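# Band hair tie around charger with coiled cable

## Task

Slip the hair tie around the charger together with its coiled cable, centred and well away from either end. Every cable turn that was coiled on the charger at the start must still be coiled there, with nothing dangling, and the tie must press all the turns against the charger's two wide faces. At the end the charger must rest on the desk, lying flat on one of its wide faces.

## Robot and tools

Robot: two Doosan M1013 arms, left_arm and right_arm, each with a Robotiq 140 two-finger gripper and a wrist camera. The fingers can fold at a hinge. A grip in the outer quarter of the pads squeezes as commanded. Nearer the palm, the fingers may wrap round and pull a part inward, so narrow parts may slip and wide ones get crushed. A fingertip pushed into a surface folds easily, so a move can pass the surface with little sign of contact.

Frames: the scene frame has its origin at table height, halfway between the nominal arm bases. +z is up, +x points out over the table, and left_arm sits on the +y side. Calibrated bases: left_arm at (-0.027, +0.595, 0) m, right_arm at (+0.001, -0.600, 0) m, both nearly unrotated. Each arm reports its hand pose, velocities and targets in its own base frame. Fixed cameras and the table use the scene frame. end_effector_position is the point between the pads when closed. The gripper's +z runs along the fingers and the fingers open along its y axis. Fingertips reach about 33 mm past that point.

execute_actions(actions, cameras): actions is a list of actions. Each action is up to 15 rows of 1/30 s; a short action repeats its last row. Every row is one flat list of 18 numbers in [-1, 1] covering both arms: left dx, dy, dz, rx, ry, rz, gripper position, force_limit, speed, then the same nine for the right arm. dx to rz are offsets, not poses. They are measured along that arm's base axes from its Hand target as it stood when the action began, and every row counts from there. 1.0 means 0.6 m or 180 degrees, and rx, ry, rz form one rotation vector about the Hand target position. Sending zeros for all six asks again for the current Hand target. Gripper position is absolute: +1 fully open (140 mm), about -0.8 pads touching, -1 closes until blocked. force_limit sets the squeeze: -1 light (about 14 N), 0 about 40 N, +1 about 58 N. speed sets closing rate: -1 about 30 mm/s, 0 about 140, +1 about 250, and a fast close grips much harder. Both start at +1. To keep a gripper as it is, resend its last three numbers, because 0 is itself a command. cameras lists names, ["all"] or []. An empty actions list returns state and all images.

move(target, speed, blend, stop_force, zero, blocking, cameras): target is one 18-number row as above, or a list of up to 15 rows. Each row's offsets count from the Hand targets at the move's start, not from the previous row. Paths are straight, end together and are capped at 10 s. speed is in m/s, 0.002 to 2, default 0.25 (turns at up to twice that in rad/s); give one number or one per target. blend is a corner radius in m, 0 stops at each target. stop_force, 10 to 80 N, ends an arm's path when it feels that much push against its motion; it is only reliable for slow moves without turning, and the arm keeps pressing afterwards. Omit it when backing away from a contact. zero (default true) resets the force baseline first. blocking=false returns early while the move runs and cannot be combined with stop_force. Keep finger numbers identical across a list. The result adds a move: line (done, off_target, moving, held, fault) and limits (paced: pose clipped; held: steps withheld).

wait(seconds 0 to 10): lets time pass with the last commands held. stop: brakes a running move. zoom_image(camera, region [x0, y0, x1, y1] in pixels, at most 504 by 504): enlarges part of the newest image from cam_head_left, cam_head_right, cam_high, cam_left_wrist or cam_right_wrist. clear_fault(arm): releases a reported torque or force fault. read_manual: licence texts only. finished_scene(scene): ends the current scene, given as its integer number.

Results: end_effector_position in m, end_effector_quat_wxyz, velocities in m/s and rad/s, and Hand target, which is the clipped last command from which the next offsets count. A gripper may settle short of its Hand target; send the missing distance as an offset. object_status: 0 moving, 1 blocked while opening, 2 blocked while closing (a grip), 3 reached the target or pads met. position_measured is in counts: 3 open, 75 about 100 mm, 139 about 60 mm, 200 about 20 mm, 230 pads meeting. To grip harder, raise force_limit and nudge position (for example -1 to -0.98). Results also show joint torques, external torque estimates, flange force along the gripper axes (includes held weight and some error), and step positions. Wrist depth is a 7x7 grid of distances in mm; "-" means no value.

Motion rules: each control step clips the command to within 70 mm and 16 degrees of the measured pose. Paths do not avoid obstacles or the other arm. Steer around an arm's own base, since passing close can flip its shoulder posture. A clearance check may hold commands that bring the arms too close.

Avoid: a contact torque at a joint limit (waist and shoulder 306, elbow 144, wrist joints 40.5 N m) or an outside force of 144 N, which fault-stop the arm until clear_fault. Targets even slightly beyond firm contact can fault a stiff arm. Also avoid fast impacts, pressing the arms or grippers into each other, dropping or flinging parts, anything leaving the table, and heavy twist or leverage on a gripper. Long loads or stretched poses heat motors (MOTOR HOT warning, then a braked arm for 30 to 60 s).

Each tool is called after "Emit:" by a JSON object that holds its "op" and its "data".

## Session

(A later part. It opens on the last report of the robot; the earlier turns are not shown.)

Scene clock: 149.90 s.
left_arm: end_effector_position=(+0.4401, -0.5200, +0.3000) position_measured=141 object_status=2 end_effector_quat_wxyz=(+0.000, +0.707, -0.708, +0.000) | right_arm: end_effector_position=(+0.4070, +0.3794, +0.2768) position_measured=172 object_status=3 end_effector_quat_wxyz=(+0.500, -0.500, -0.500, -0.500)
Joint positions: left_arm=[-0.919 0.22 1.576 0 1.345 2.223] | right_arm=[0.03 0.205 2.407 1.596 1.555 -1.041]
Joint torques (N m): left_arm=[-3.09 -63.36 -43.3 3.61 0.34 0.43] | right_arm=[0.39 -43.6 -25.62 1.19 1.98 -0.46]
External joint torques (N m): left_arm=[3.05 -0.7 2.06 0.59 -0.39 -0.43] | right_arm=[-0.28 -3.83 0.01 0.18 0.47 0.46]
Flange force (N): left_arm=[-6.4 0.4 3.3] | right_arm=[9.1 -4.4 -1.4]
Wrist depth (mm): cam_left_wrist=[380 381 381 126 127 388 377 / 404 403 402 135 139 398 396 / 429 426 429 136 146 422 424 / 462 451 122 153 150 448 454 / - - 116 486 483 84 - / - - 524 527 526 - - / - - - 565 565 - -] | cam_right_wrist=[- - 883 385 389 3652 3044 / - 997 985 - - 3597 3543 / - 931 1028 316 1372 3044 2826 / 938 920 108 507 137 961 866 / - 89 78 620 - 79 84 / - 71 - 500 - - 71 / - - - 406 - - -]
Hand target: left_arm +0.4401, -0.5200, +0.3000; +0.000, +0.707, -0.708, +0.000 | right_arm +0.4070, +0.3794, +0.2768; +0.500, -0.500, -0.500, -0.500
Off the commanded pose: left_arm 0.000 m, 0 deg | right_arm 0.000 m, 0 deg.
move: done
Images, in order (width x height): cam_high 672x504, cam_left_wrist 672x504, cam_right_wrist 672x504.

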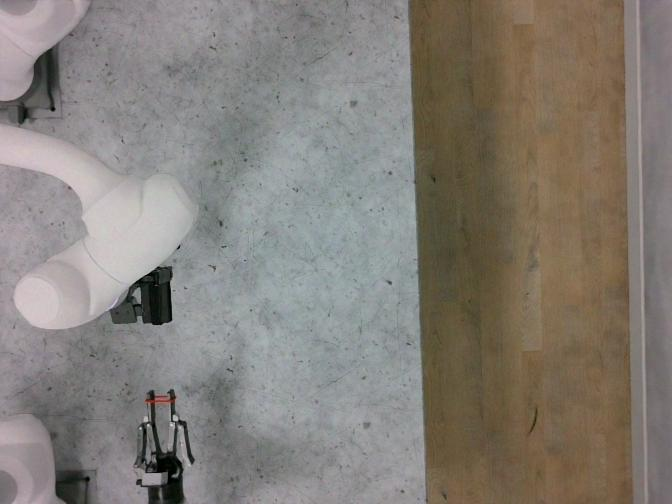

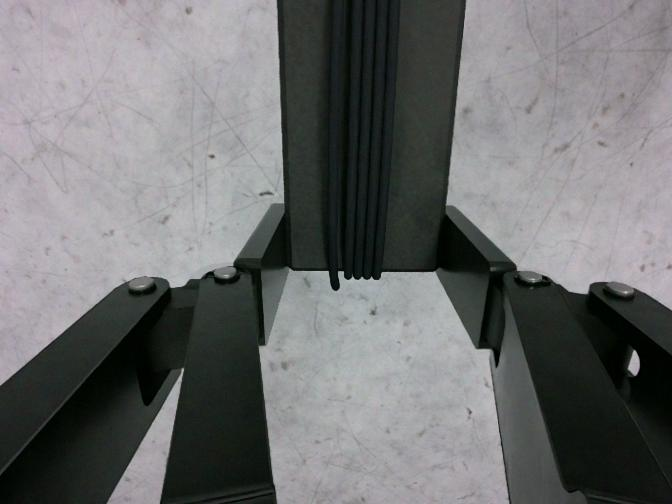

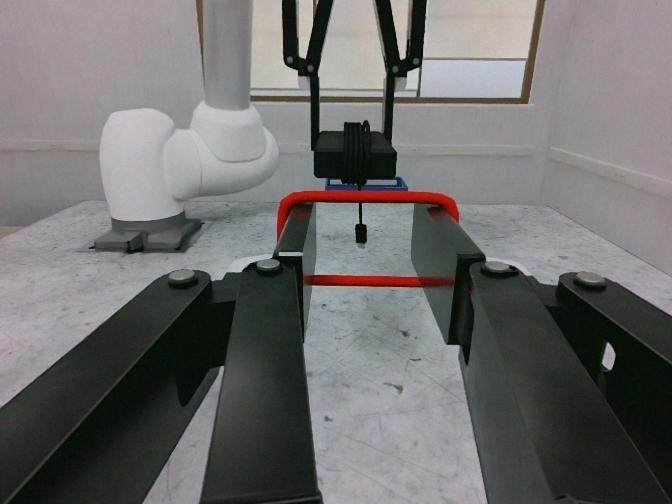

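Emit:
{"op": "move", "data": {"target": [[0,0,0,0,0,0,-1,0,-1,0.001,0,0.0175,0,0,0,0.06,0,-1],[0,0,0,0,0,0,-1,0,-1,0.001,0.2177,0.0175,0,0,0,0.06,0,-1]], "cameras": ["cam_left_wrist","cam_right_wrist"], "speed": 0.08}}

Emit:
{"op": "zoom_image", "data": {"camera": "cam_right_wrist", "region": [200, 80, 540, 330]}}

Scene clock: 172.70 s.
left_arm: end_effector_position=(+0.4401, -0.5200, +0.3000) position_measured=141 object_status=2 end_effector_quat_wxyz=(+0.000, +0.707, -0.708, +0.000) | right_arm: end_effector_position=(+0.4076, +0.5100, +0.2873) position_measured=122 object_status=3 end_effector_quat_wxyz=(+0.500, -0.500, -0.500, -0.500)
Joint positions: left_arm=[-0.919 0.22 1.576 0 1.345 2.224] | right_arm=[0.333 0.227 2.34 1.852 1.392 -1.021]
Joint torques (N m): left_arm=[-3.08 -63.41 -43.36 3.59 0.39 0.37] | right_arm=[0.34 -48.65 -27.57 0.58 1.97 -0.42]
External joint torques (N m): left_arm=[3.29 -0.85 1.94 0.64 -0.44 -0.37] | right_arm=[-0.57 -2.52 -0.14 0.23 0.43 0.42]
Flange force (N): left_arm=[-6.7 0.0 3.1] | right_arm=[5.4 -2.0 -2.5]
Wrist depth (mm): cam_left_wrist=[380 380 380 127 129 376 375 / 404 403 404 135 136 399 396 / 434 431 425 137 146 423 422 / 457 451 122 155 150 446 446 / - - 116 486 482 84 - / - - 524 526 516 - - / - - - 565 560 - -] | cam_right_wrist=[- - 766 - 259 - 3208 / - - 870 275 275 - - / 766 827 892 237 279 3441 - / 883 819 129 198 197 134 942 / - 91 130 676 674 113 91 / - - 515 519 517 - 63 / - - 419 420 419 - -]
Hand target: left_arm +0.4401, -0.5200, +0.3000; +0.000, +0.707, -0.708, +0.000 | right_arm +0.4076, +0.5100, +0.2873; +0.500, -0.500, -0.500, -0.500
Off the commanded pose: left_arm 0.000 m, 0 deg | right_arm 0.000 m, 0 deg.
move: done
Images, in order (width x height): cam_left_wrist 672x504, cam_right_wrist 672x504.

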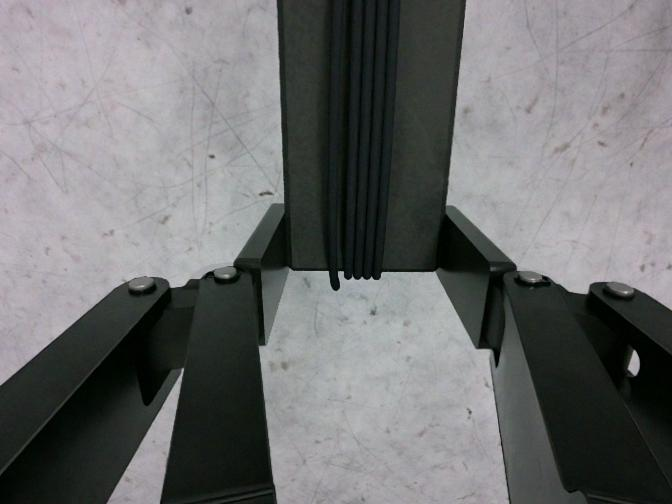

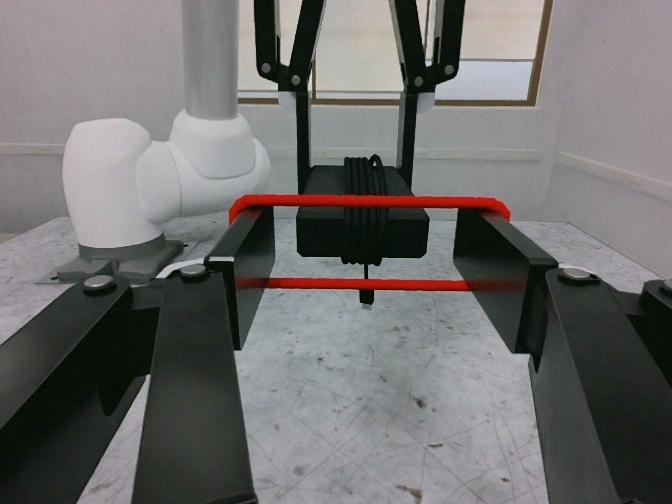

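Scaled by 1.482 from the camera's 672x504 image, which has a finer 960x720 frame.

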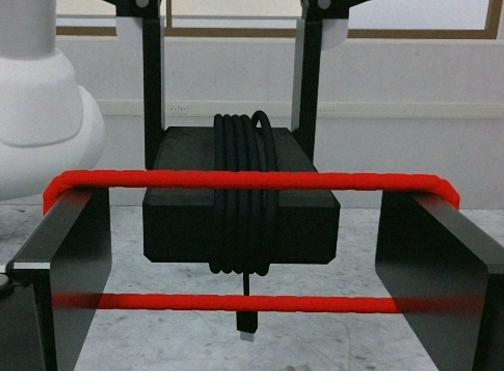

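Emit:
{"op": "move", "data": {"target": [[0,0,0,0,0,0,-1,0,-1,0,0,-0.008,0,0,0,0.06,0,-1],[0,0,0,0,0,0,-1,0,-1,0,0.045,-0.008,0,0,0,0.06,0,-1]], "cameras": ["cam_right_wrist"], "speed": 0.05}}

Emit:
{"op": "zoom_image", "data": {"camera": "cam_right_wrist", "region": [200, 80, 540, 330]}}

Scene clock: 179.47 s.
left_arm: end_effector_position=(+0.4401, -0.5200, +0.3000) position_measured=141 object_status=2 end_effector_quat_wxyz=(+0.000, +0.707, -0.708, +0.000) | right_arm: end_effector_position=(+0.4076, +0.5370, +0.2825) position_measured=122 object_status=3 end_effector_quat_wxyz=(+0.500, -0.500, -0.500, -0.500)
Joint positions: left_arm=[-0.919 0.22 1.576 0 1.345 2.224] | right_arm=[0.389 0.25 2.322 1.902 1.364 -1.035]
Joint torques (N m): left_arm=[-3.33 -63.29 -43.31 3.57 0.35 0.36] | right_arm=[0.73 -51.15 -27.57 0.46 2.16 -0.42]
External joint torques (N m): left_arm=[3.2 -0.94 1.87 0.65 -0.4 -0.36] | right_arm=[-0.82 -2.66 -0.25 0.19 0.27 0.42]
Flange force (N): left_arm=[-6.6 0.1 3.0] | right_arm=[5.7 -1.6 -2.9]
Wrist depth (mm): cam_left_wrist=[382 381 381 122 129 377 374 / 405 403 401 135 136 397 397 / 432 430 427 136 147 426 425 / 455 451 122 152 150 445 444 / - - 116 487 481 84 - / - - 524 526 521 - - / - - - 569 562 - -] | cam_right_wrist=[- - 728 236 237 - - / - 791 813 4396 249 - - / 744 784 883 236 241 - - / 866 797 129 169 170 134 903 / - 91 130 667 669 113 90 / - - 509 503 507 - 63 / - - 410 413 414 - -]
Hand target: left_arm +0.4401, -0.5200, +0.3000; +0.000, +0.707, -0.708, +0.000 | right_arm +0.4076, +0.5370, +0.2825; +0.500, -0.500, -0.500, -0.500
Off the commanded pose: left_arm 0.000 m, 0 deg | right_arm 0.000 m, 0 deg.
move: done
Images, in order (width x height): cam_right_wrist 672x504.

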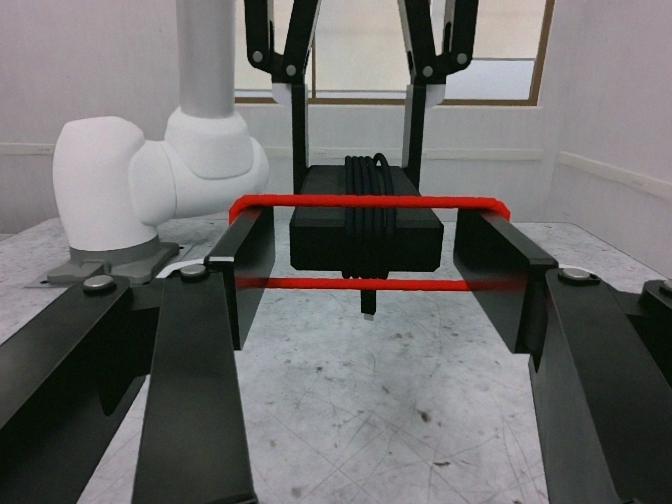

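Scaled by 1.482 from the camera's 672x504 image, which has a finer 960x720 frame.

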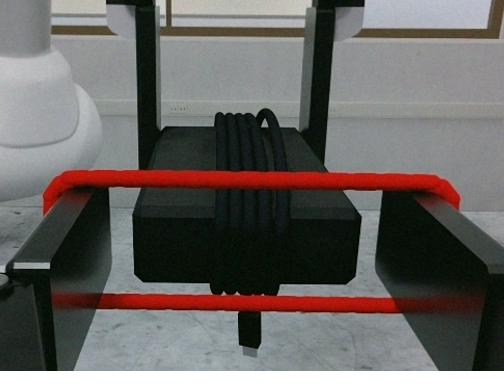

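Emit:
{"op": "move", "data": {"target": [[0,0,0,0,0,0,-1,0,-1,0,0.02,-0.002,0,0,0,0.06,0,-1],[0,0,0,0,0,0,-1,0,-1,0,0.06,0.0,0,0,0,0.06,0,-1]], "cameras": ["cam_right_wrist","cam_left_wrist"], "speed": 0.04, "blend": 0.005}}

Emit:
{"op": "zoom_image", "data": {"camera": "cam_right_wrist", "region": [200, 80, 540, 330]}}

Scene clock: 187.97 s.
left_arm: end_effector_position=(+0.4401, -0.5200, +0.3000) position_measured=141 object_status=2 end_effector_quat_wxyz=(+0.000, +0.707, -0.708, +0.000) | right_arm: end_effector_position=(+0.4076, +0.5730, +0.2825) position_measured=122 object_status=3 end_effector_quat_wxyz=(+0.500, -0.500, -0.500, -0.500)
Joint positions: left_arm=[-0.919 0.22 1.576 0 1.345 2.224] | right_arm=[0.46 0.27 2.291 1.962 1.324 -1.038]
Joint torques (N m): left_arm=[-5.25 -63.52 -46.05 2.47 -1.05 0.32] | right_arm=[0.33 -51.87 -28.94 0.56 1.74 -0.45]
External joint torques (N m): left_arm=[5.4 -0.51 4.89 1.73 1.01 -0.32] | right_arm=[-0.25 -4.63 0.71 -0.11 0.69 0.45]
Flange force (N): left_arm=[-12.2 0.6 4.8] | right_arm=[8.4 -5.0 -4.9]
Wrist depth (mm): cam_left_wrist=[382 380 137 127 129 376 378 / 405 402 404 136 136 402 397 / 431 431 426 137 146 420 420 / 457 454 122 153 150 443 448 / - - 116 486 491 84 - / - - 524 527 532 - - / - - - 567 567 - -] | cam_right_wrist=[- 698 204 - 203 - - / - 758 784 3709 217 - - / 702 768 839 221 217 3892 2698 / 766 771 130 137 139 122 892 / - 91 130 141 594 113 90 / - - 507 512 509 - 63 / - - 412 414 415 - -]
Hand target: left_arm +0.4401, -0.5200, +0.3000; +0.000, +0.707, -0.708, +0.000 | right_arm +0.4076, +0.5730, +0.2825; +0.500, -0.500, -0.500, -0.500
Off the commanded pose: left_arm 0.000 m, 0 deg | right_arm 0.000 m, 0 deg.
move: done
Images, in order (width x height): cam_left_wrist 672x504, cam_right_wrist 672x504.

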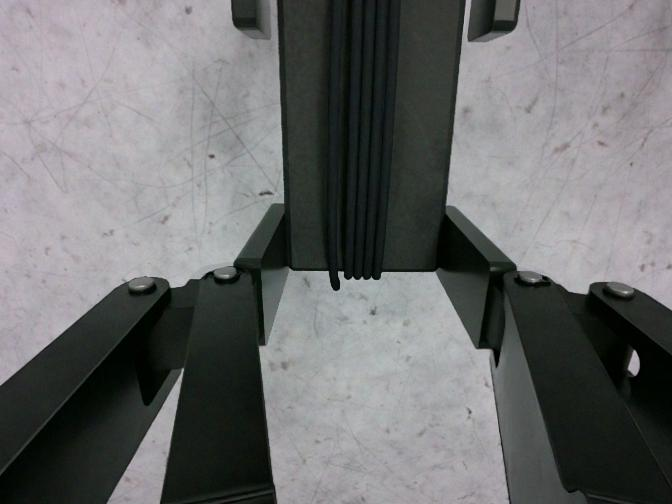

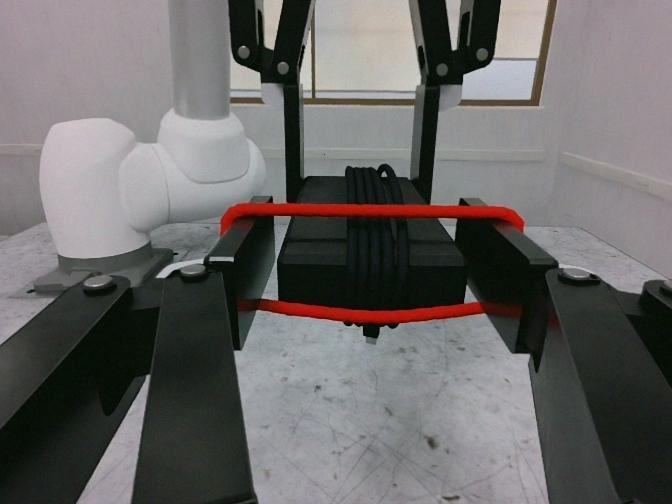

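Scaled by 1.482 from the camera's 672x504 image, which has a finer 960x720 frame.

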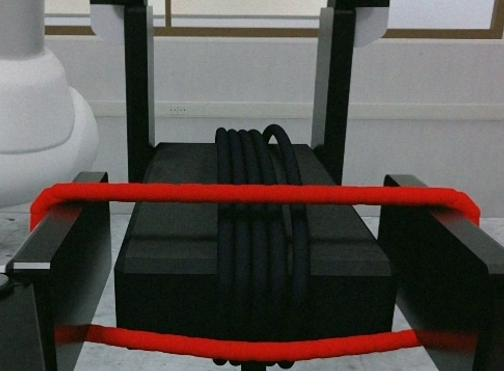

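Emit:
{"op": "move", "data": {"target": [[0,0,0,0,0,0,-1,0,-1,0,-0.06,0,0,0,0,0.06,0,-1],[0,0,0,0,0,0,-1,0,-1,0,-0.06,-0.007,0,0,0,0.06,0,-1]], "cameras": ["cam_right_wrist"], "speed": 0.04}}

Emit:
{"op": "zoom_image", "data": {"camera": "cam_right_wrist", "region": [200, 80, 540, 330]}}

Scene clock: 194.40 s.
left_arm: end_effector_position=(+0.4401, -0.5200, +0.3000) position_measured=141 object_status=2 end_effector_quat_wxyz=(+0.000, +0.707, -0.708, +0.000) | right_arm: end_effector_position=(+0.4076, +0.5370, +0.2783) position_measured=122 object_status=3 end_effector_quat_wxyz=(+0.500, -0.500, -0.500, -0.500)
Joint positions: left_arm=[-0.919 0.22 1.576 0 1.345 2.224] | right_arm=[0.389 0.257 2.324 1.904 1.367 -1.044]
Joint torques (N m): left_arm=[-3 -63.1 -43.33 3.59 0.37 0.32] | right_arm=[0.37 -50.44 -27.44 0.46 2 -0.41]
External joint torques (N m): left_arm=[3.08 -1.03 2.07 0.62 -0.42 -0.32] | right_arm=[-0.2 -4.09 0.04 0.14 0.45 0.41]
Flange force (N): left_arm=[-6.9 0.6 3.2] | right_arm=[8.1 -3.9 -2.9]
Wrist depth (mm): cam_left_wrist=[380 382 383 119 129 376 377 / 405 401 401 135 136 399 397 / 431 431 428 138 147 422 422 / 458 454 122 151 150 444 448 / - - 116 490 485 85 - / - - 528 521 523 - - / - - - 569 560 - -] | cam_right_wrist=[- - 242 234 235 - - / - - 816 - 272 - 2860 / 735 784 896 192 257 - 2760 / 927 789 130 172 170 134 899 / - 91 131 617 658 113 90 / - - 499 503 500 - 63 / - - 409 407 407 - -]
Hand target: left_arm +0.4401, -0.5200, +0.3000; +0.000, +0.707, -0.708, +0.000 | right_arm +0.4076, +0.5370, +0.2783; +0.500, -0.500, -0.500, -0.500
Off the commanded pose: left_arm 0.000 m, 0 deg | right_arm 0.000 m, 0 deg.
move: done
Images, in order (width x height): cam_right_wrist 672x504.

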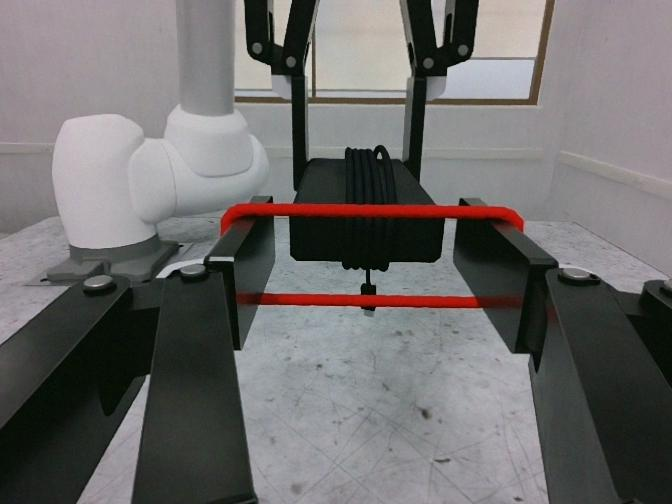

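Scaled by 1.482 from the camera's 672x504 image, which has a finer 960x720 frame.

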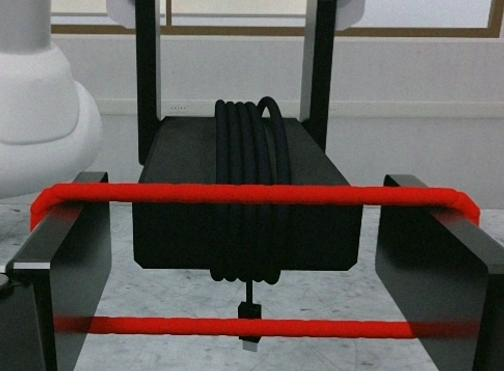

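Emit:
{"op": "move", "data": {"target": [[0,0,0,0,0,0,-1,0,-1,0,0.035,0.0,0,0,0,0.06,0,-1],[0,0,0,0,0,0,-1,0,-1,0,0.065,0.003,0,0,0,0.06,0,-1]], "cameras": ["cam_right_wrist","cam_left_wrist"], "speed": 0.03, "blend": 0.005}}

Emit:
{"op": "zoom_image", "data": {"camera": "cam_right_wrist", "region": [200, 80, 540, 330]}}

Scene clock: 200.07 s.
left_arm: end_effector_position=(+0.4401, -0.5200, +0.3000) position_measured=141 object_status=2 end_effector_quat_wxyz=(+0.000, +0.707, -0.708, +0.000) | right_arm: end_effector_position=(+0.4076, +0.5760, +0.2800) position_measured=122 object_status=3 end_effector_quat_wxyz=(+0.500, -0.500, -0.500, -0.500)
Joint positions: left_arm=[-0.919 0.22 1.576 0 1.345 2.224] | right_arm=[0.466 0.276 2.289 1.968 1.323 -1.044]
Joint torques (N m): left_arm=[-3.49 -61.98 -42.89 3.44 0.17 0.35] | right_arm=[0.87 -54.59 -29.38 0.61 2.53 -0.45]
External joint torques (N m): left_arm=[3.31 -2.09 1.54 0.76 -0.23 -0.35] | right_arm=[-0.96 -2.41 1.35 -0.15 -0.09 0.45]
Flange force (N): left_arm=[-7.5 0.7 1.8] | right_arm=[4.8 -3.2 -4.7]
Wrist depth (mm): cam_left_wrist=[384 380 137 - 128 376 374 / 409 402 403 133 136 398 401 / 431 431 429 136 146 426 421 / 459 452 122 152 150 444 449 / - - 116 490 484 84 - / - - 524 529 522 - - / - - - 567 562 - -] | cam_right_wrist=[- 669 202 3297 201 3252 - / - 781 799 3597 213 3208 - / 700 768 839 195 217 3344 3208 / 879 754 130 131 134 123 917 / - 91 130 588 144 113 90 / - - 503 505 501 - 63 / - - 409 410 409 - -]
Hand target: left_arm +0.4401, -0.5200, +0.3000; +0.000, +0.707, -0.708, +0.000 | right_arm +0.4076, +0.5760, +0.2801; +0.500, -0.500, -0.500, -0.500
Off the commanded pose: left_arm 0.000 m, 0 deg | right_arm 0.000 m, 0 deg.
move: done
Images, in order (width x height): cam_left_wrist 672x504, cam_right_wrist 672x504.

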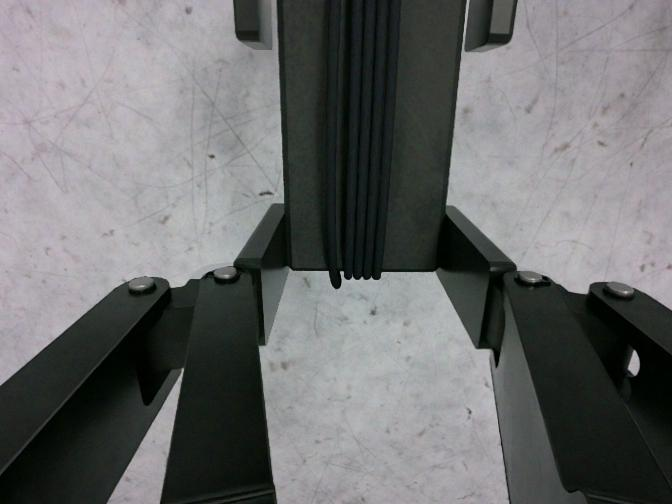

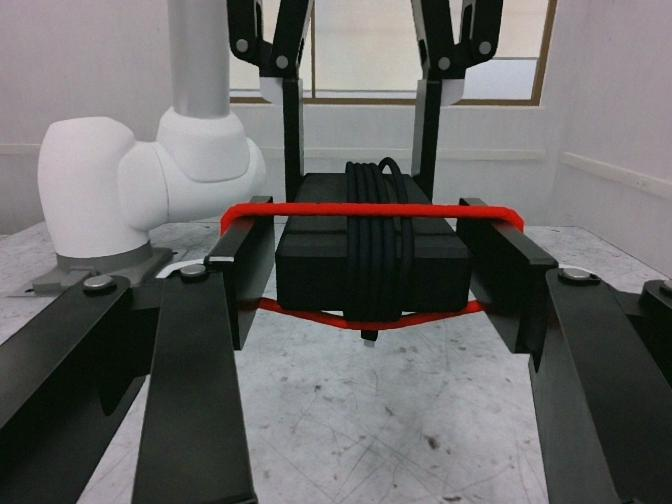

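Scaled by 1.482 from the camera's 672x504 image, which has a finer 960x720 frame.

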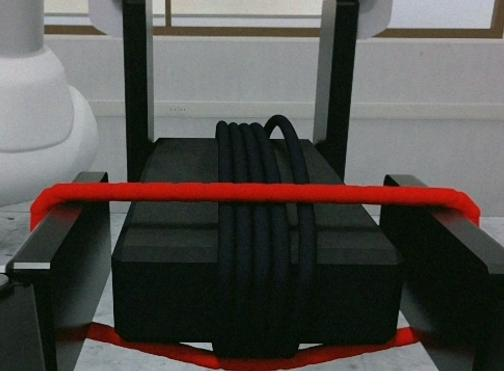

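Emit:
{"op": "move", "data": {"target": [0,0,0,0,0,0,-1,0,-1,0,0.045,0.003,0,0,0,0.06,0,-1], "cameras": ["cam_right_wrist","cam_left_wrist","cam_high"], "speed": 0.03}}

Emit:
{"op": "zoom_image", "data": {"camera": "cam_right_wrist", "region": [200, 80, 540, 400]}}

Emit:
{"op": "zoom_image", "data": {"camera": "cam_high", "region": [100, 240, 240, 400]}}

Scene clock: 206.70 s.
left_arm: end_effector_position=(+0.4401, -0.5200, +0.3000) position_measured=141 object_status=2 end_effector_quat_wxyz=(+0.000, +0.707, -0.708, +0.000) | right_arm: end_effector_position=(+0.4076, +0.6030, +0.2818) position_measured=122 object_status=3 end_effector_quat_wxyz=(+0.500, -0.500, -0.500, -0.500)
Joint positions: left_arm=[-0.919 0.22 1.576 0 1.345 2.224] | right_arm=[0.515 0.29 2.262 2.009 1.293 -1.042]
Joint torques (N m): left_arm=[-3.45 -61.66 -42.44 3.45 0.19 0.37] | right_arm=[0.48 -56.67 -29.53 0.5 2.73 -0.46]
External joint torques (N m): left_arm=[3.44 -2.47 1.14 0.75 -0.24 -0.37] | right_arm=[-0.48 -2.47 0.92 -0.17 -0.29 0.46]
Flange force (N): left_arm=[-7.5 0.4 1.1] | right_arm=[5.2 -2.9 -3.4]
Wrist depth (mm): cam_left_wrist=[383 384 124 122 127 376 376 / 403 405 138 129 136 395 397 / 434 426 426 137 146 422 423 / 460 454 122 152 150 446 448 / - - 116 483 489 84 - / - - 522 526 521 - - / - - - 566 562 - -] | cam_right_wrist=[- - 174 3083 176 175 - / 3543 2760 188 - 186 - - / 680 749 794 196 190 - 2473 / 722 754 118 121 123 120 910 / - 91 107 107 107 110 90 / - - 507 487 487 - 63 / - - 410 413 414 - -]
Hand target: left_arm +0.4401, -0.5200, +0.3000; +0.000, +0.707, -0.708, +0.000 | right_arm +0.4076, +0.6030, +0.2819; +0.500, -0.500, -0.500, -0.500
Off the commanded pose: left_arm 0.000 m, 0 deg | right_arm 0.000 m, 0 deg.
move: done
Images, in order (width x height): cam_high 672x504, cam_left_wrist 672x504, cam_right_wrist 672x504.

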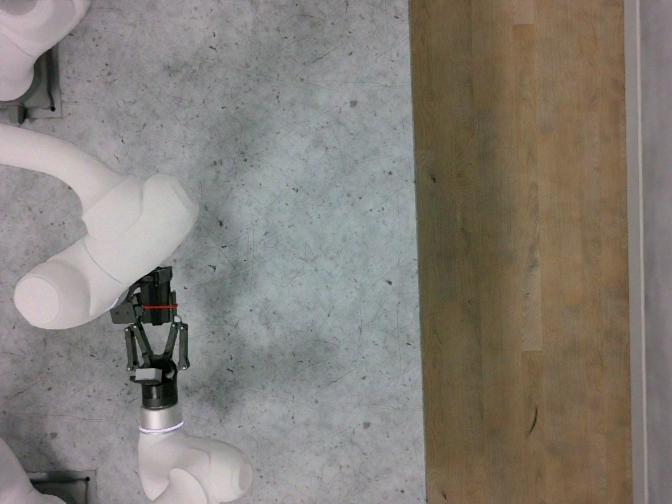

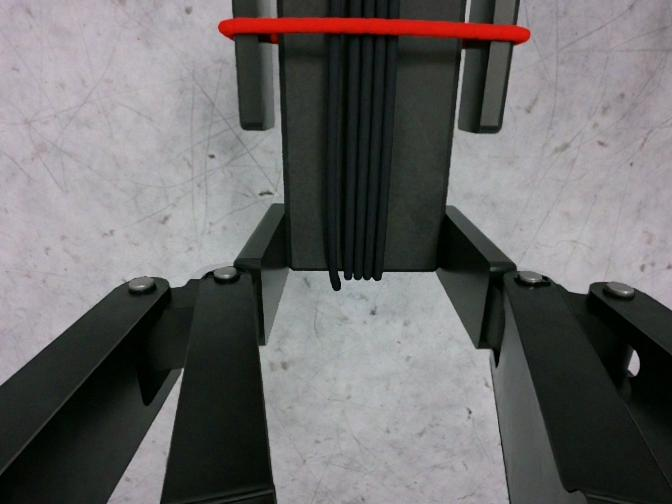

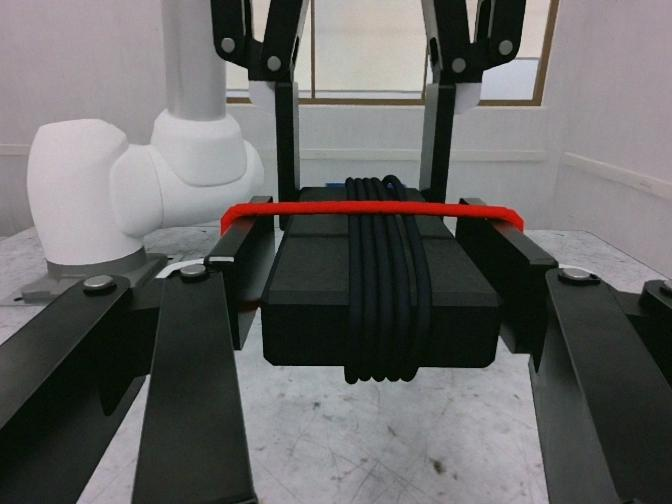

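Scaled by 1.482 from the camera's 672x504 image, which has a finer 960x720 frame.

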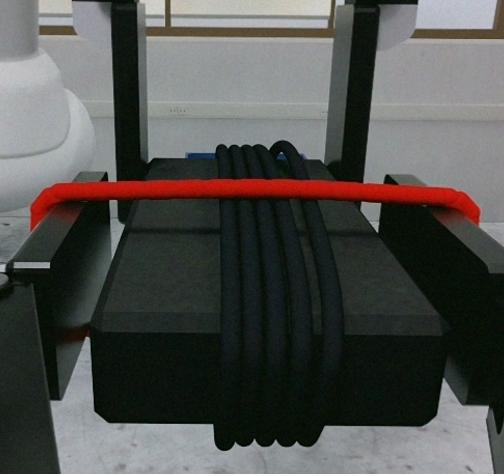

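Scaled by 3.150 from the camera's 672x504 image, which has a finer 960x720 frame.

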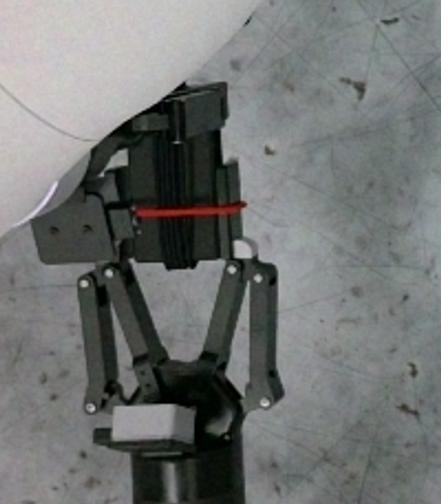

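Emit:
{"op": "move", "data": {"target": [0,0,0,0,0,0,-1,0,-1,0,0.035,0.002,0,0,0,0.06,0,-1], "cameras": ["cam_right_wrist","cam_left_wrist"], "speed": 0.03}}

Emit:
{"op": "zoom_image", "data": {"camera": "cam_right_wrist", "region": [200, 80, 540, 420]}}

Scene clock: 214.83 s.
left_arm: end_effector_position=(+0.4401, -0.5200, +0.3000) position_measured=141 object_status=2 end_effector_quat_wxyz=(+0.000, +0.707, -0.708, +0.000) | right_arm: end_effector_position=(+0.4076, +0.6240, +0.2830) position_measured=122 object_status=3 end_effector_quat_wxyz=(+0.500, -0.500, -0.500, -0.500)
Joint positions: left_arm=[-0.919 0.22 1.576 0 1.345 2.224] | right_arm=[0.552 0.302 2.239 2.04 1.27 -1.042]
Joint torques (N m): left_arm=[-3.65 -60.81 -42.1 3.4 0.07 0.35] | right_arm=[0.15 -59.44 -31.23 0.45 2.98 -0.44]
External joint torques (N m): left_arm=[3.79 -3.39 0.77 0.82 -0.12 -0.35] | right_arm=[-0.21 -0.97 2.35 -0.22 -0.55 0.44]
Flange force (N): left_arm=[-8.3 0.4 0.0] | right_arm=[2.1 -3.8 -3.3]
Wrist depth (mm): cam_left_wrist=[384 378 123 121 128 378 373 / 408 403 131 133 135 392 400 / 432 429 429 139 144 421 424 / 461 450 122 153 150 445 449 / - - 116 485 483 84 - / - - 522 524 524 - - / - - - 565 557 - -] | cam_right_wrist=[3044 - 155 - 156 158 - / 688 726 168 3297 167 4655 3044 / 667 730 773 193 172 3491 2793 / 709 740 124 129 126 123 883 / - 91 89 94 90 90 90 / - - 90 91 83 88 63 / - - 414 401 412 - -]
Hand target: left_arm +0.4401, -0.5200, +0.3000; +0.000, +0.707, -0.708, +0.000 | right_arm +0.4076, +0.6240, +0.2831; +0.500, -0.500, -0.500, -0.500
Off the commanded pose: left_arm 0.000 m, 0 deg | right_arm 0.000 m, 0 deg.
move: done
Images, in order (width x height): cam_left_wrist 672x504, cam_right_wrist 672x504.

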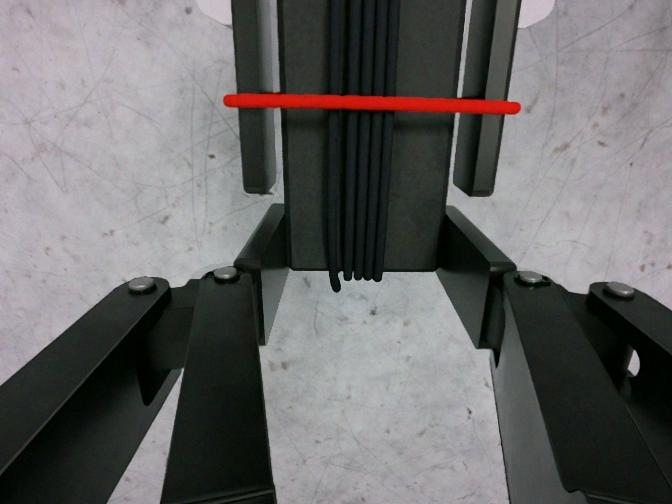

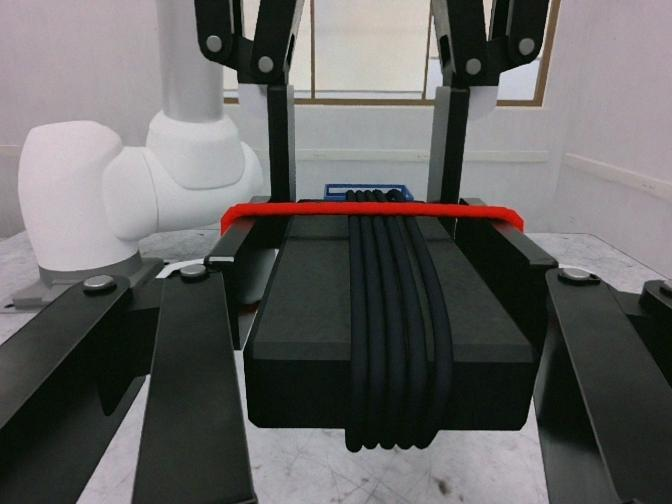

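Scaled by 1.482 from the camera's 672x504 image, which has a finer 960x720 frame.

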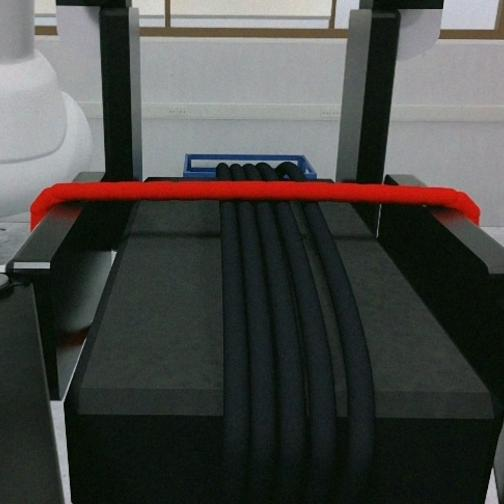

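Emit:
{"op": "move", "data": {"target": [[0,0,0,0,0,0,-1,0,-1,0,0,0,0,0,0,-1,-0.5,-1],[0,0,0,0,0,0,0.1,-1,-1,0,0,0,0,0,0,-1,-0.5,-1]], "cameras": ["cam_right_wrist","cam_left_wrist"]}}

Scene clock: 220.93 s.
left_arm: end_effector_position=(+0.4401, -0.5200, +0.3000) position_measured=117 object_status=0 end_effector_quat_wxyz=(+0.000, +0.707, -0.708, +0.000) | right_arm: end_effector_position=(+0.4076, +0.6241, +0.2831) position_measured=138 object_status=2 end_effector_quat_wxyz=(+0.500, -0.500, -0.500, -0.500)
Joint positions: left_arm=[-0.919 0.22 1.576 0 1.345 2.224] | right_arm=[0.552 0.302 2.239 2.04 1.269 -1.042]
Joint torques (N m): left_arm=[-2.82 -61.11 -41.49 3.73 0.47 0.31] | right_arm=[0.43 -59.29 -30.46 0.57 2.93 -0.45]
External joint torques (N m): left_arm=[2.93 -2.98 0.26 0.47 -0.51 -0.31] | right_arm=[-0.42 -1.22 1.47 -0.33 -0.49 0.45]
Flange force (N): left_arm=[-6.5 0.4 0.2] | right_arm=[2.9 -2.3 -3.1]
Wrist depth (mm): cam_left_wrist=[386 384 122 126 127 377 375 / 406 402 131 130 127 399 398 / 429 426 424 138 144 424 424 / 457 449 154 154 154 439 450 / - 89 481 489 489 108 - / - - 528 522 520 - - / - - 569 566 563 - -] | cam_right_wrist=[- - 156 - 171 154 - / - 704 164 - 172 165 2398 / 667 728 171 2609 172 - 2305 / 694 735 118 125 136 115 981 / - 92 89 94 89 90 91 / - - 90 91 83 88 63 / - - - 397 411 - -]
Hand target: left_arm +0.4401, -0.5200, +0.3000; +0.000, +0.707, -0.708, +0.000 | right_arm +0.4076, +0.6240, +0.2831; +0.500, -0.500, -0.500, -0.500
Off the commanded pose: left_arm 0.000 m, 0 deg | right_arm 0.000 m, 0 deg.
move: done
Images, in order (width x height): cam_left_wrist 672x504, cam_right_wrist 672x504.

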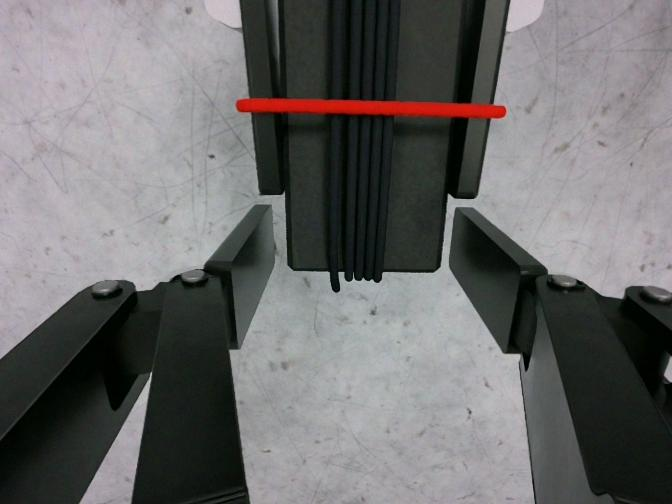

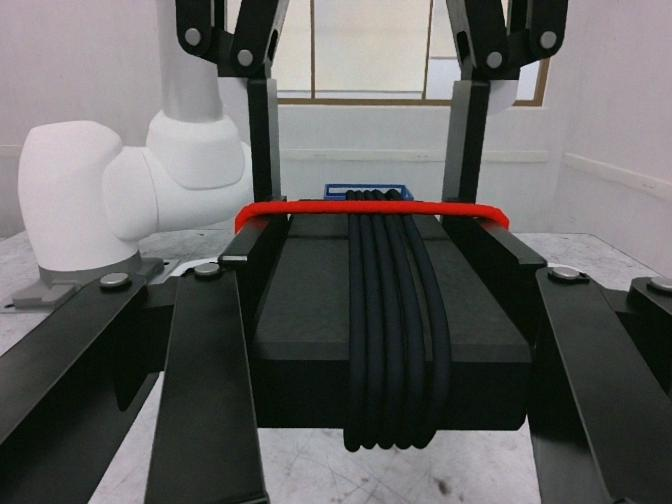

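Emit:
{"op": "move", "data": {"target": [[0,0,0.217,0,0,0,0.25,-1,-1,0,0,0,0,0,0,-1,-0.5,-1],[0,0.25,0.217,0,0,0,0.25,-1,-1,0,0,0,0,0,0,-1,-0.5,-1],[0.2,0.25,0.217,-0.385,0.385,0.385,0.25,-1,-1,0,0,0,0,0,0,-1,-0.5,-1],[0.2,-0.0517,-0.035,-0.385,0.385,0.385,0.25,-1,-1,0,0,0,0,0,0,-1,-0.5,-1]], "cameras": ["cam_right_wrist","cam_left_wrist","cam_high"], "speed": [0.08,0.25,0.3,0.2]}}

Emit:
{"op": "zoom_image", "data": {"camera": "cam_high", "region": [80, 200, 280, 400]}}

Scene clock: 246.17 s.
left_arm: end_effector_position=(+0.5601, -0.5510, +0.2790) position_measured=98 object_status=3 end_effector_quat_wxyz=(+0.707, +0.707, +0.000, +0.000) | right_arm: end_effector_position=(+0.4076, +0.6240, +0.2831) position_measured=138 object_status=2 end_effector_quat_wxyz=(+0.500, -0.500, -0.500, -0.500)
Joint positions: left_arm=[-0.429 0.422 2.052 -1.916 1.31 2.521] | right_arm=[0.552 0.302 2.239 2.04 1.269 -1.042]
Joint torques (N m): left_arm=[-3.79 -64.05 -24.52 -2.65 2.74 0.38] | right_arm=[0.6 -59.3 -30.53 0.59 2.91 -0.44]
External joint torques (N m): left_arm=[3.64 -3.01 0.37 0.19 -0.47 -0.33] | right_arm=[-0.63 -1.29 1.5 -0.35 -0.47 0.44]
Flange force (N): left_arm=[-0.9 5.1 -6.8] | right_arm=[3.0 -2.2 -3.6]
Wrist depth (mm): cam_left_wrist=[373 532 918 - - - - / 376 529 878 - 409 4611 - / 382 537 915 2487 426 475 - / 382 478 136 390 443 130 - / - - 842 241 - 111 85 / - - 811 190 4340 - - / - - 743 164 677 - -] | cam_right_wrist=[2895 773 722 - - - - / 3044 821 805 483 427 277 190 / 661 776 883 457 380 277 2895 / 700 758 113 129 135 124 245 / - 92 88 94 90 90 91 / - - 90 91 84 88 63 / - - - 398 416 - -]
Hand target: left_arm +0.5601, -0.5510, +0.2790; +0.707, +0.707, +0.000, +0.000 | right_arm +0.4076, +0.6240, +0.2831; +0.500, -0.500, -0.500, -0.500
Off the commanded pose: left_arm 0.000 m, 0 deg | right_arm 0.000 m, 0 deg.
move: done
Images, in order (width x height): cam_high 672x504, cam_left_wrist 672x504, cam_right_wrist 672x504.

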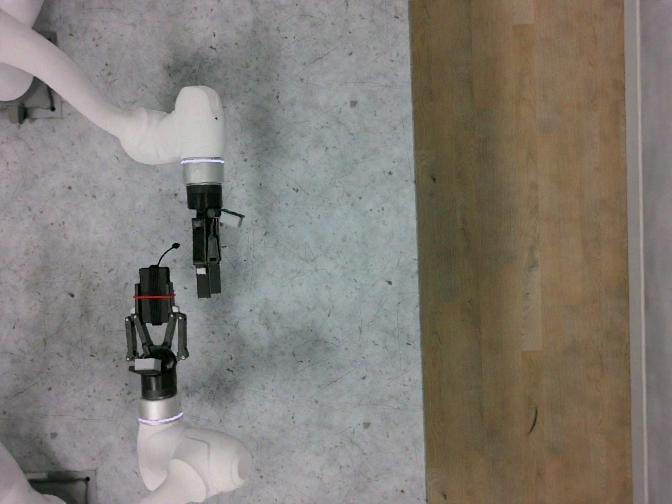

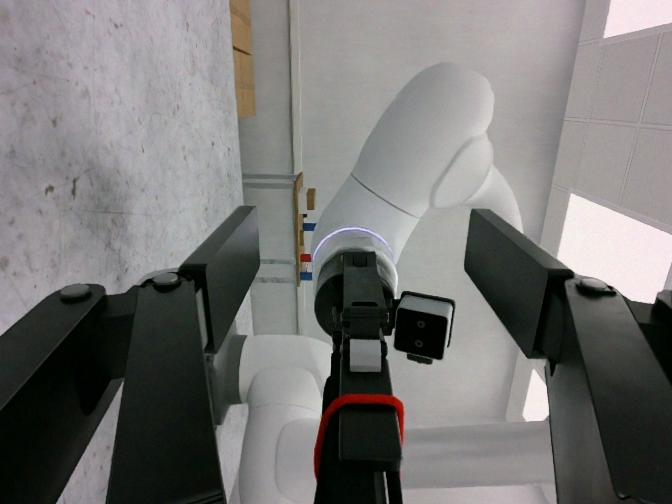

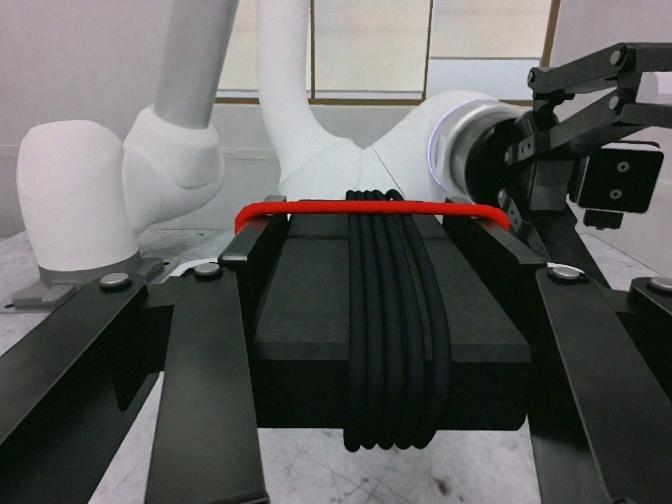

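Scaled by 2.520 from the camera's 672x504 image, which has a finer 960x720 frame.

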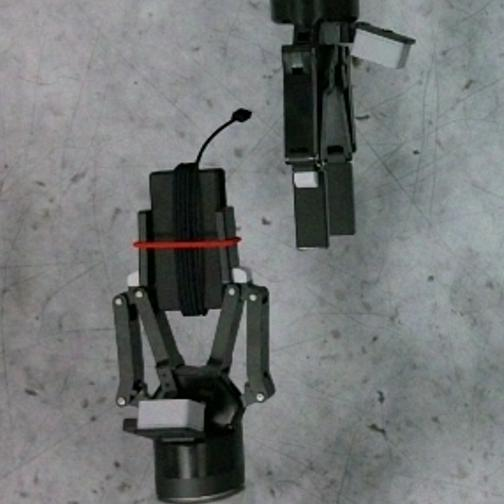

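Emit:
{"op": "move", "data": {"target": [-0.19,0,0,0,0,0,0.25,-1,-1,0,0,0,0,0,0,-1,-0.5,-1], "cameras": ["cam_left_wrist","cam_high","cam_right_wrist"], "speed": 0.08}}

Emit:
{"op": "zoom_image", "data": {"camera": "cam_high", "region": [100, 200, 240, 380]}}

Emit:
{"op": "zoom_image", "data": {"camera": "cam_left_wrist", "region": [180, 100, 580, 504]}}

Scene clock: 254.43 s.
left_arm: end_effector_position=(+0.4462, -0.5510, +0.2790) position_measured=98 object_status=3 end_effector_quat_wxyz=(+0.707, +0.707, +0.000, +0.000) | right_arm: end_effector_position=(+0.4076, +0.6240, +0.2831) position_measured=138 object_status=2 end_effector_quat_wxyz=(+0.500, -0.500, -0.500, -0.500)
Joint positions: left_arm=[-0.525 0.304 2.25 -2.02 1.289 2.619] | right_arm=[0.552 0.302 2.239 2.04 1.269 -1.042]
Joint torques (N m): left_arm=[-3.37 -50.06 -22.65 -2.55 2.85 0.35] | right_arm=[0.51 -59.06 -30.49 0.58 2.92 -0.43]
External joint torques (N m): left_arm=[3.49 -2.86 0.8 0.17 -0.45 -0.3] | right_arm=[-0.6 -1.22 1.6 -0.33 -0.49 0.43]
Flange force (N): left_arm=[-0.4 5.7 -8.0] | right_arm=[2.9 -2.4 -3.6]
Wrist depth (mm): cam_left_wrist=[376 527 911 408 380 415 2573 / 374 535 903 399 406 475 - / 378 532 802 125 3751 535 3883 / 380 473 135 98 126 130 2191 / - - 805 102 104 111 91 / - - 716 114 649 - - / - - 653 - - - -] | cam_right_wrist=[2931 444 503 - 3441 - 2698 / 709 497 472 170 127 - 2580 / 661 709 451 269 318 - 2526 / 690 717 118 124 129 115 889 / - 92 88 95 90 90 91 / - - 90 91 84 88 63 / - - - 398 412 - -]
Hand target: left_arm +0.4461, -0.5510, +0.2790; +0.707, +0.707, +0.000, +0.000 | right_arm +0.4076, +0.6240, +0.2831; +0.500, -0.500, -0.500, -0.500
Off the commanded pose: left_arm 0.000 m, 0 deg | right_arm 0.000 m, 0 deg.
move: done
Images, in order (width x height): cam_high 672x504, cam_left_wrist 672x504, cam_right_wrist 672x504.

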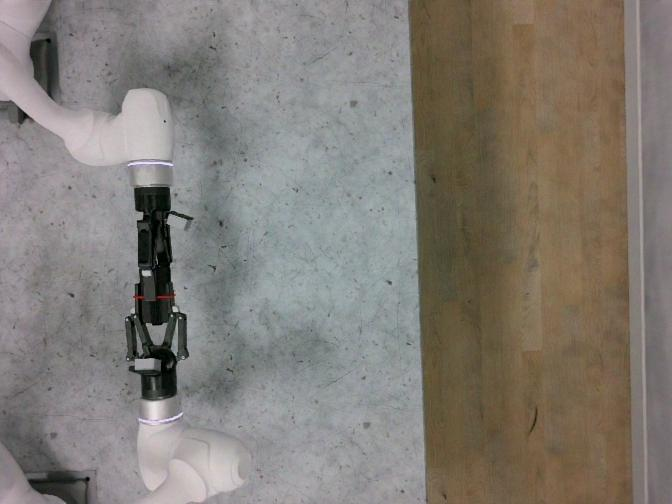

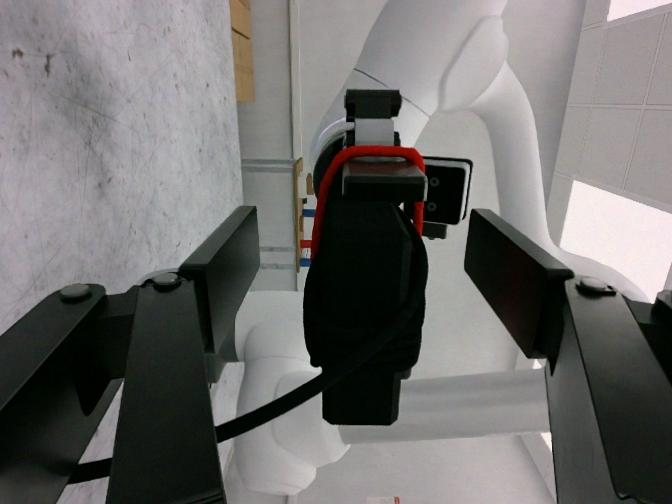

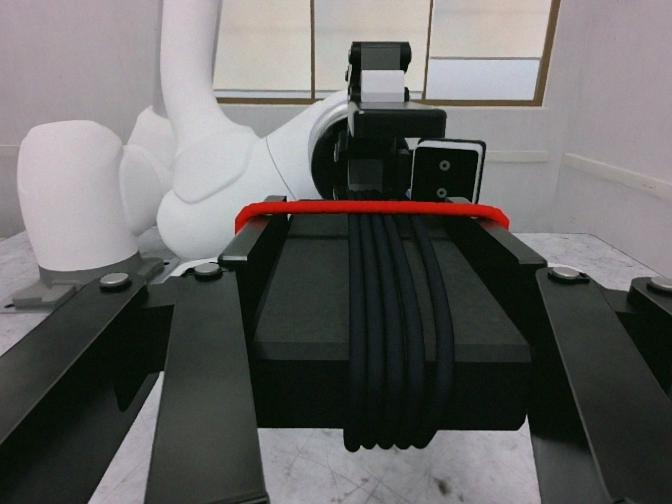

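Scaled by 2.800 from the camera's 672x504 image, which has a finer 960x720 frame.

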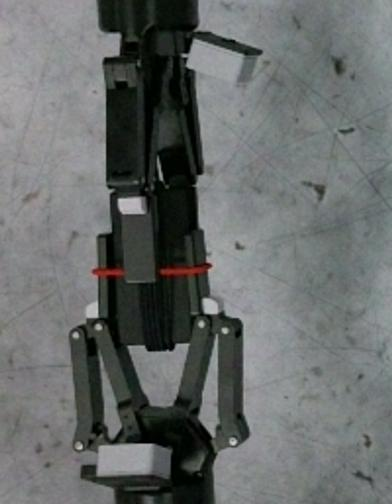

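Scaled by 1.248 from the camera's 672x504 image, which has a finer 960x720 frame.

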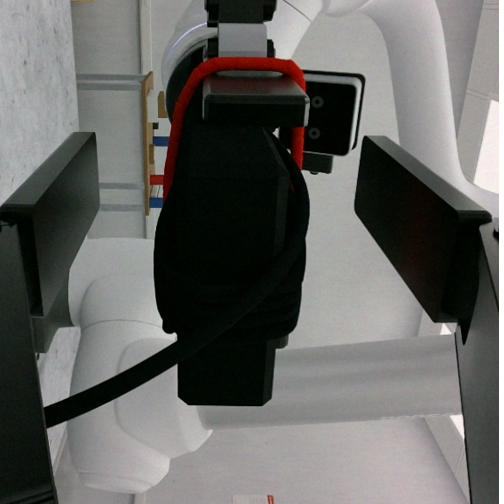

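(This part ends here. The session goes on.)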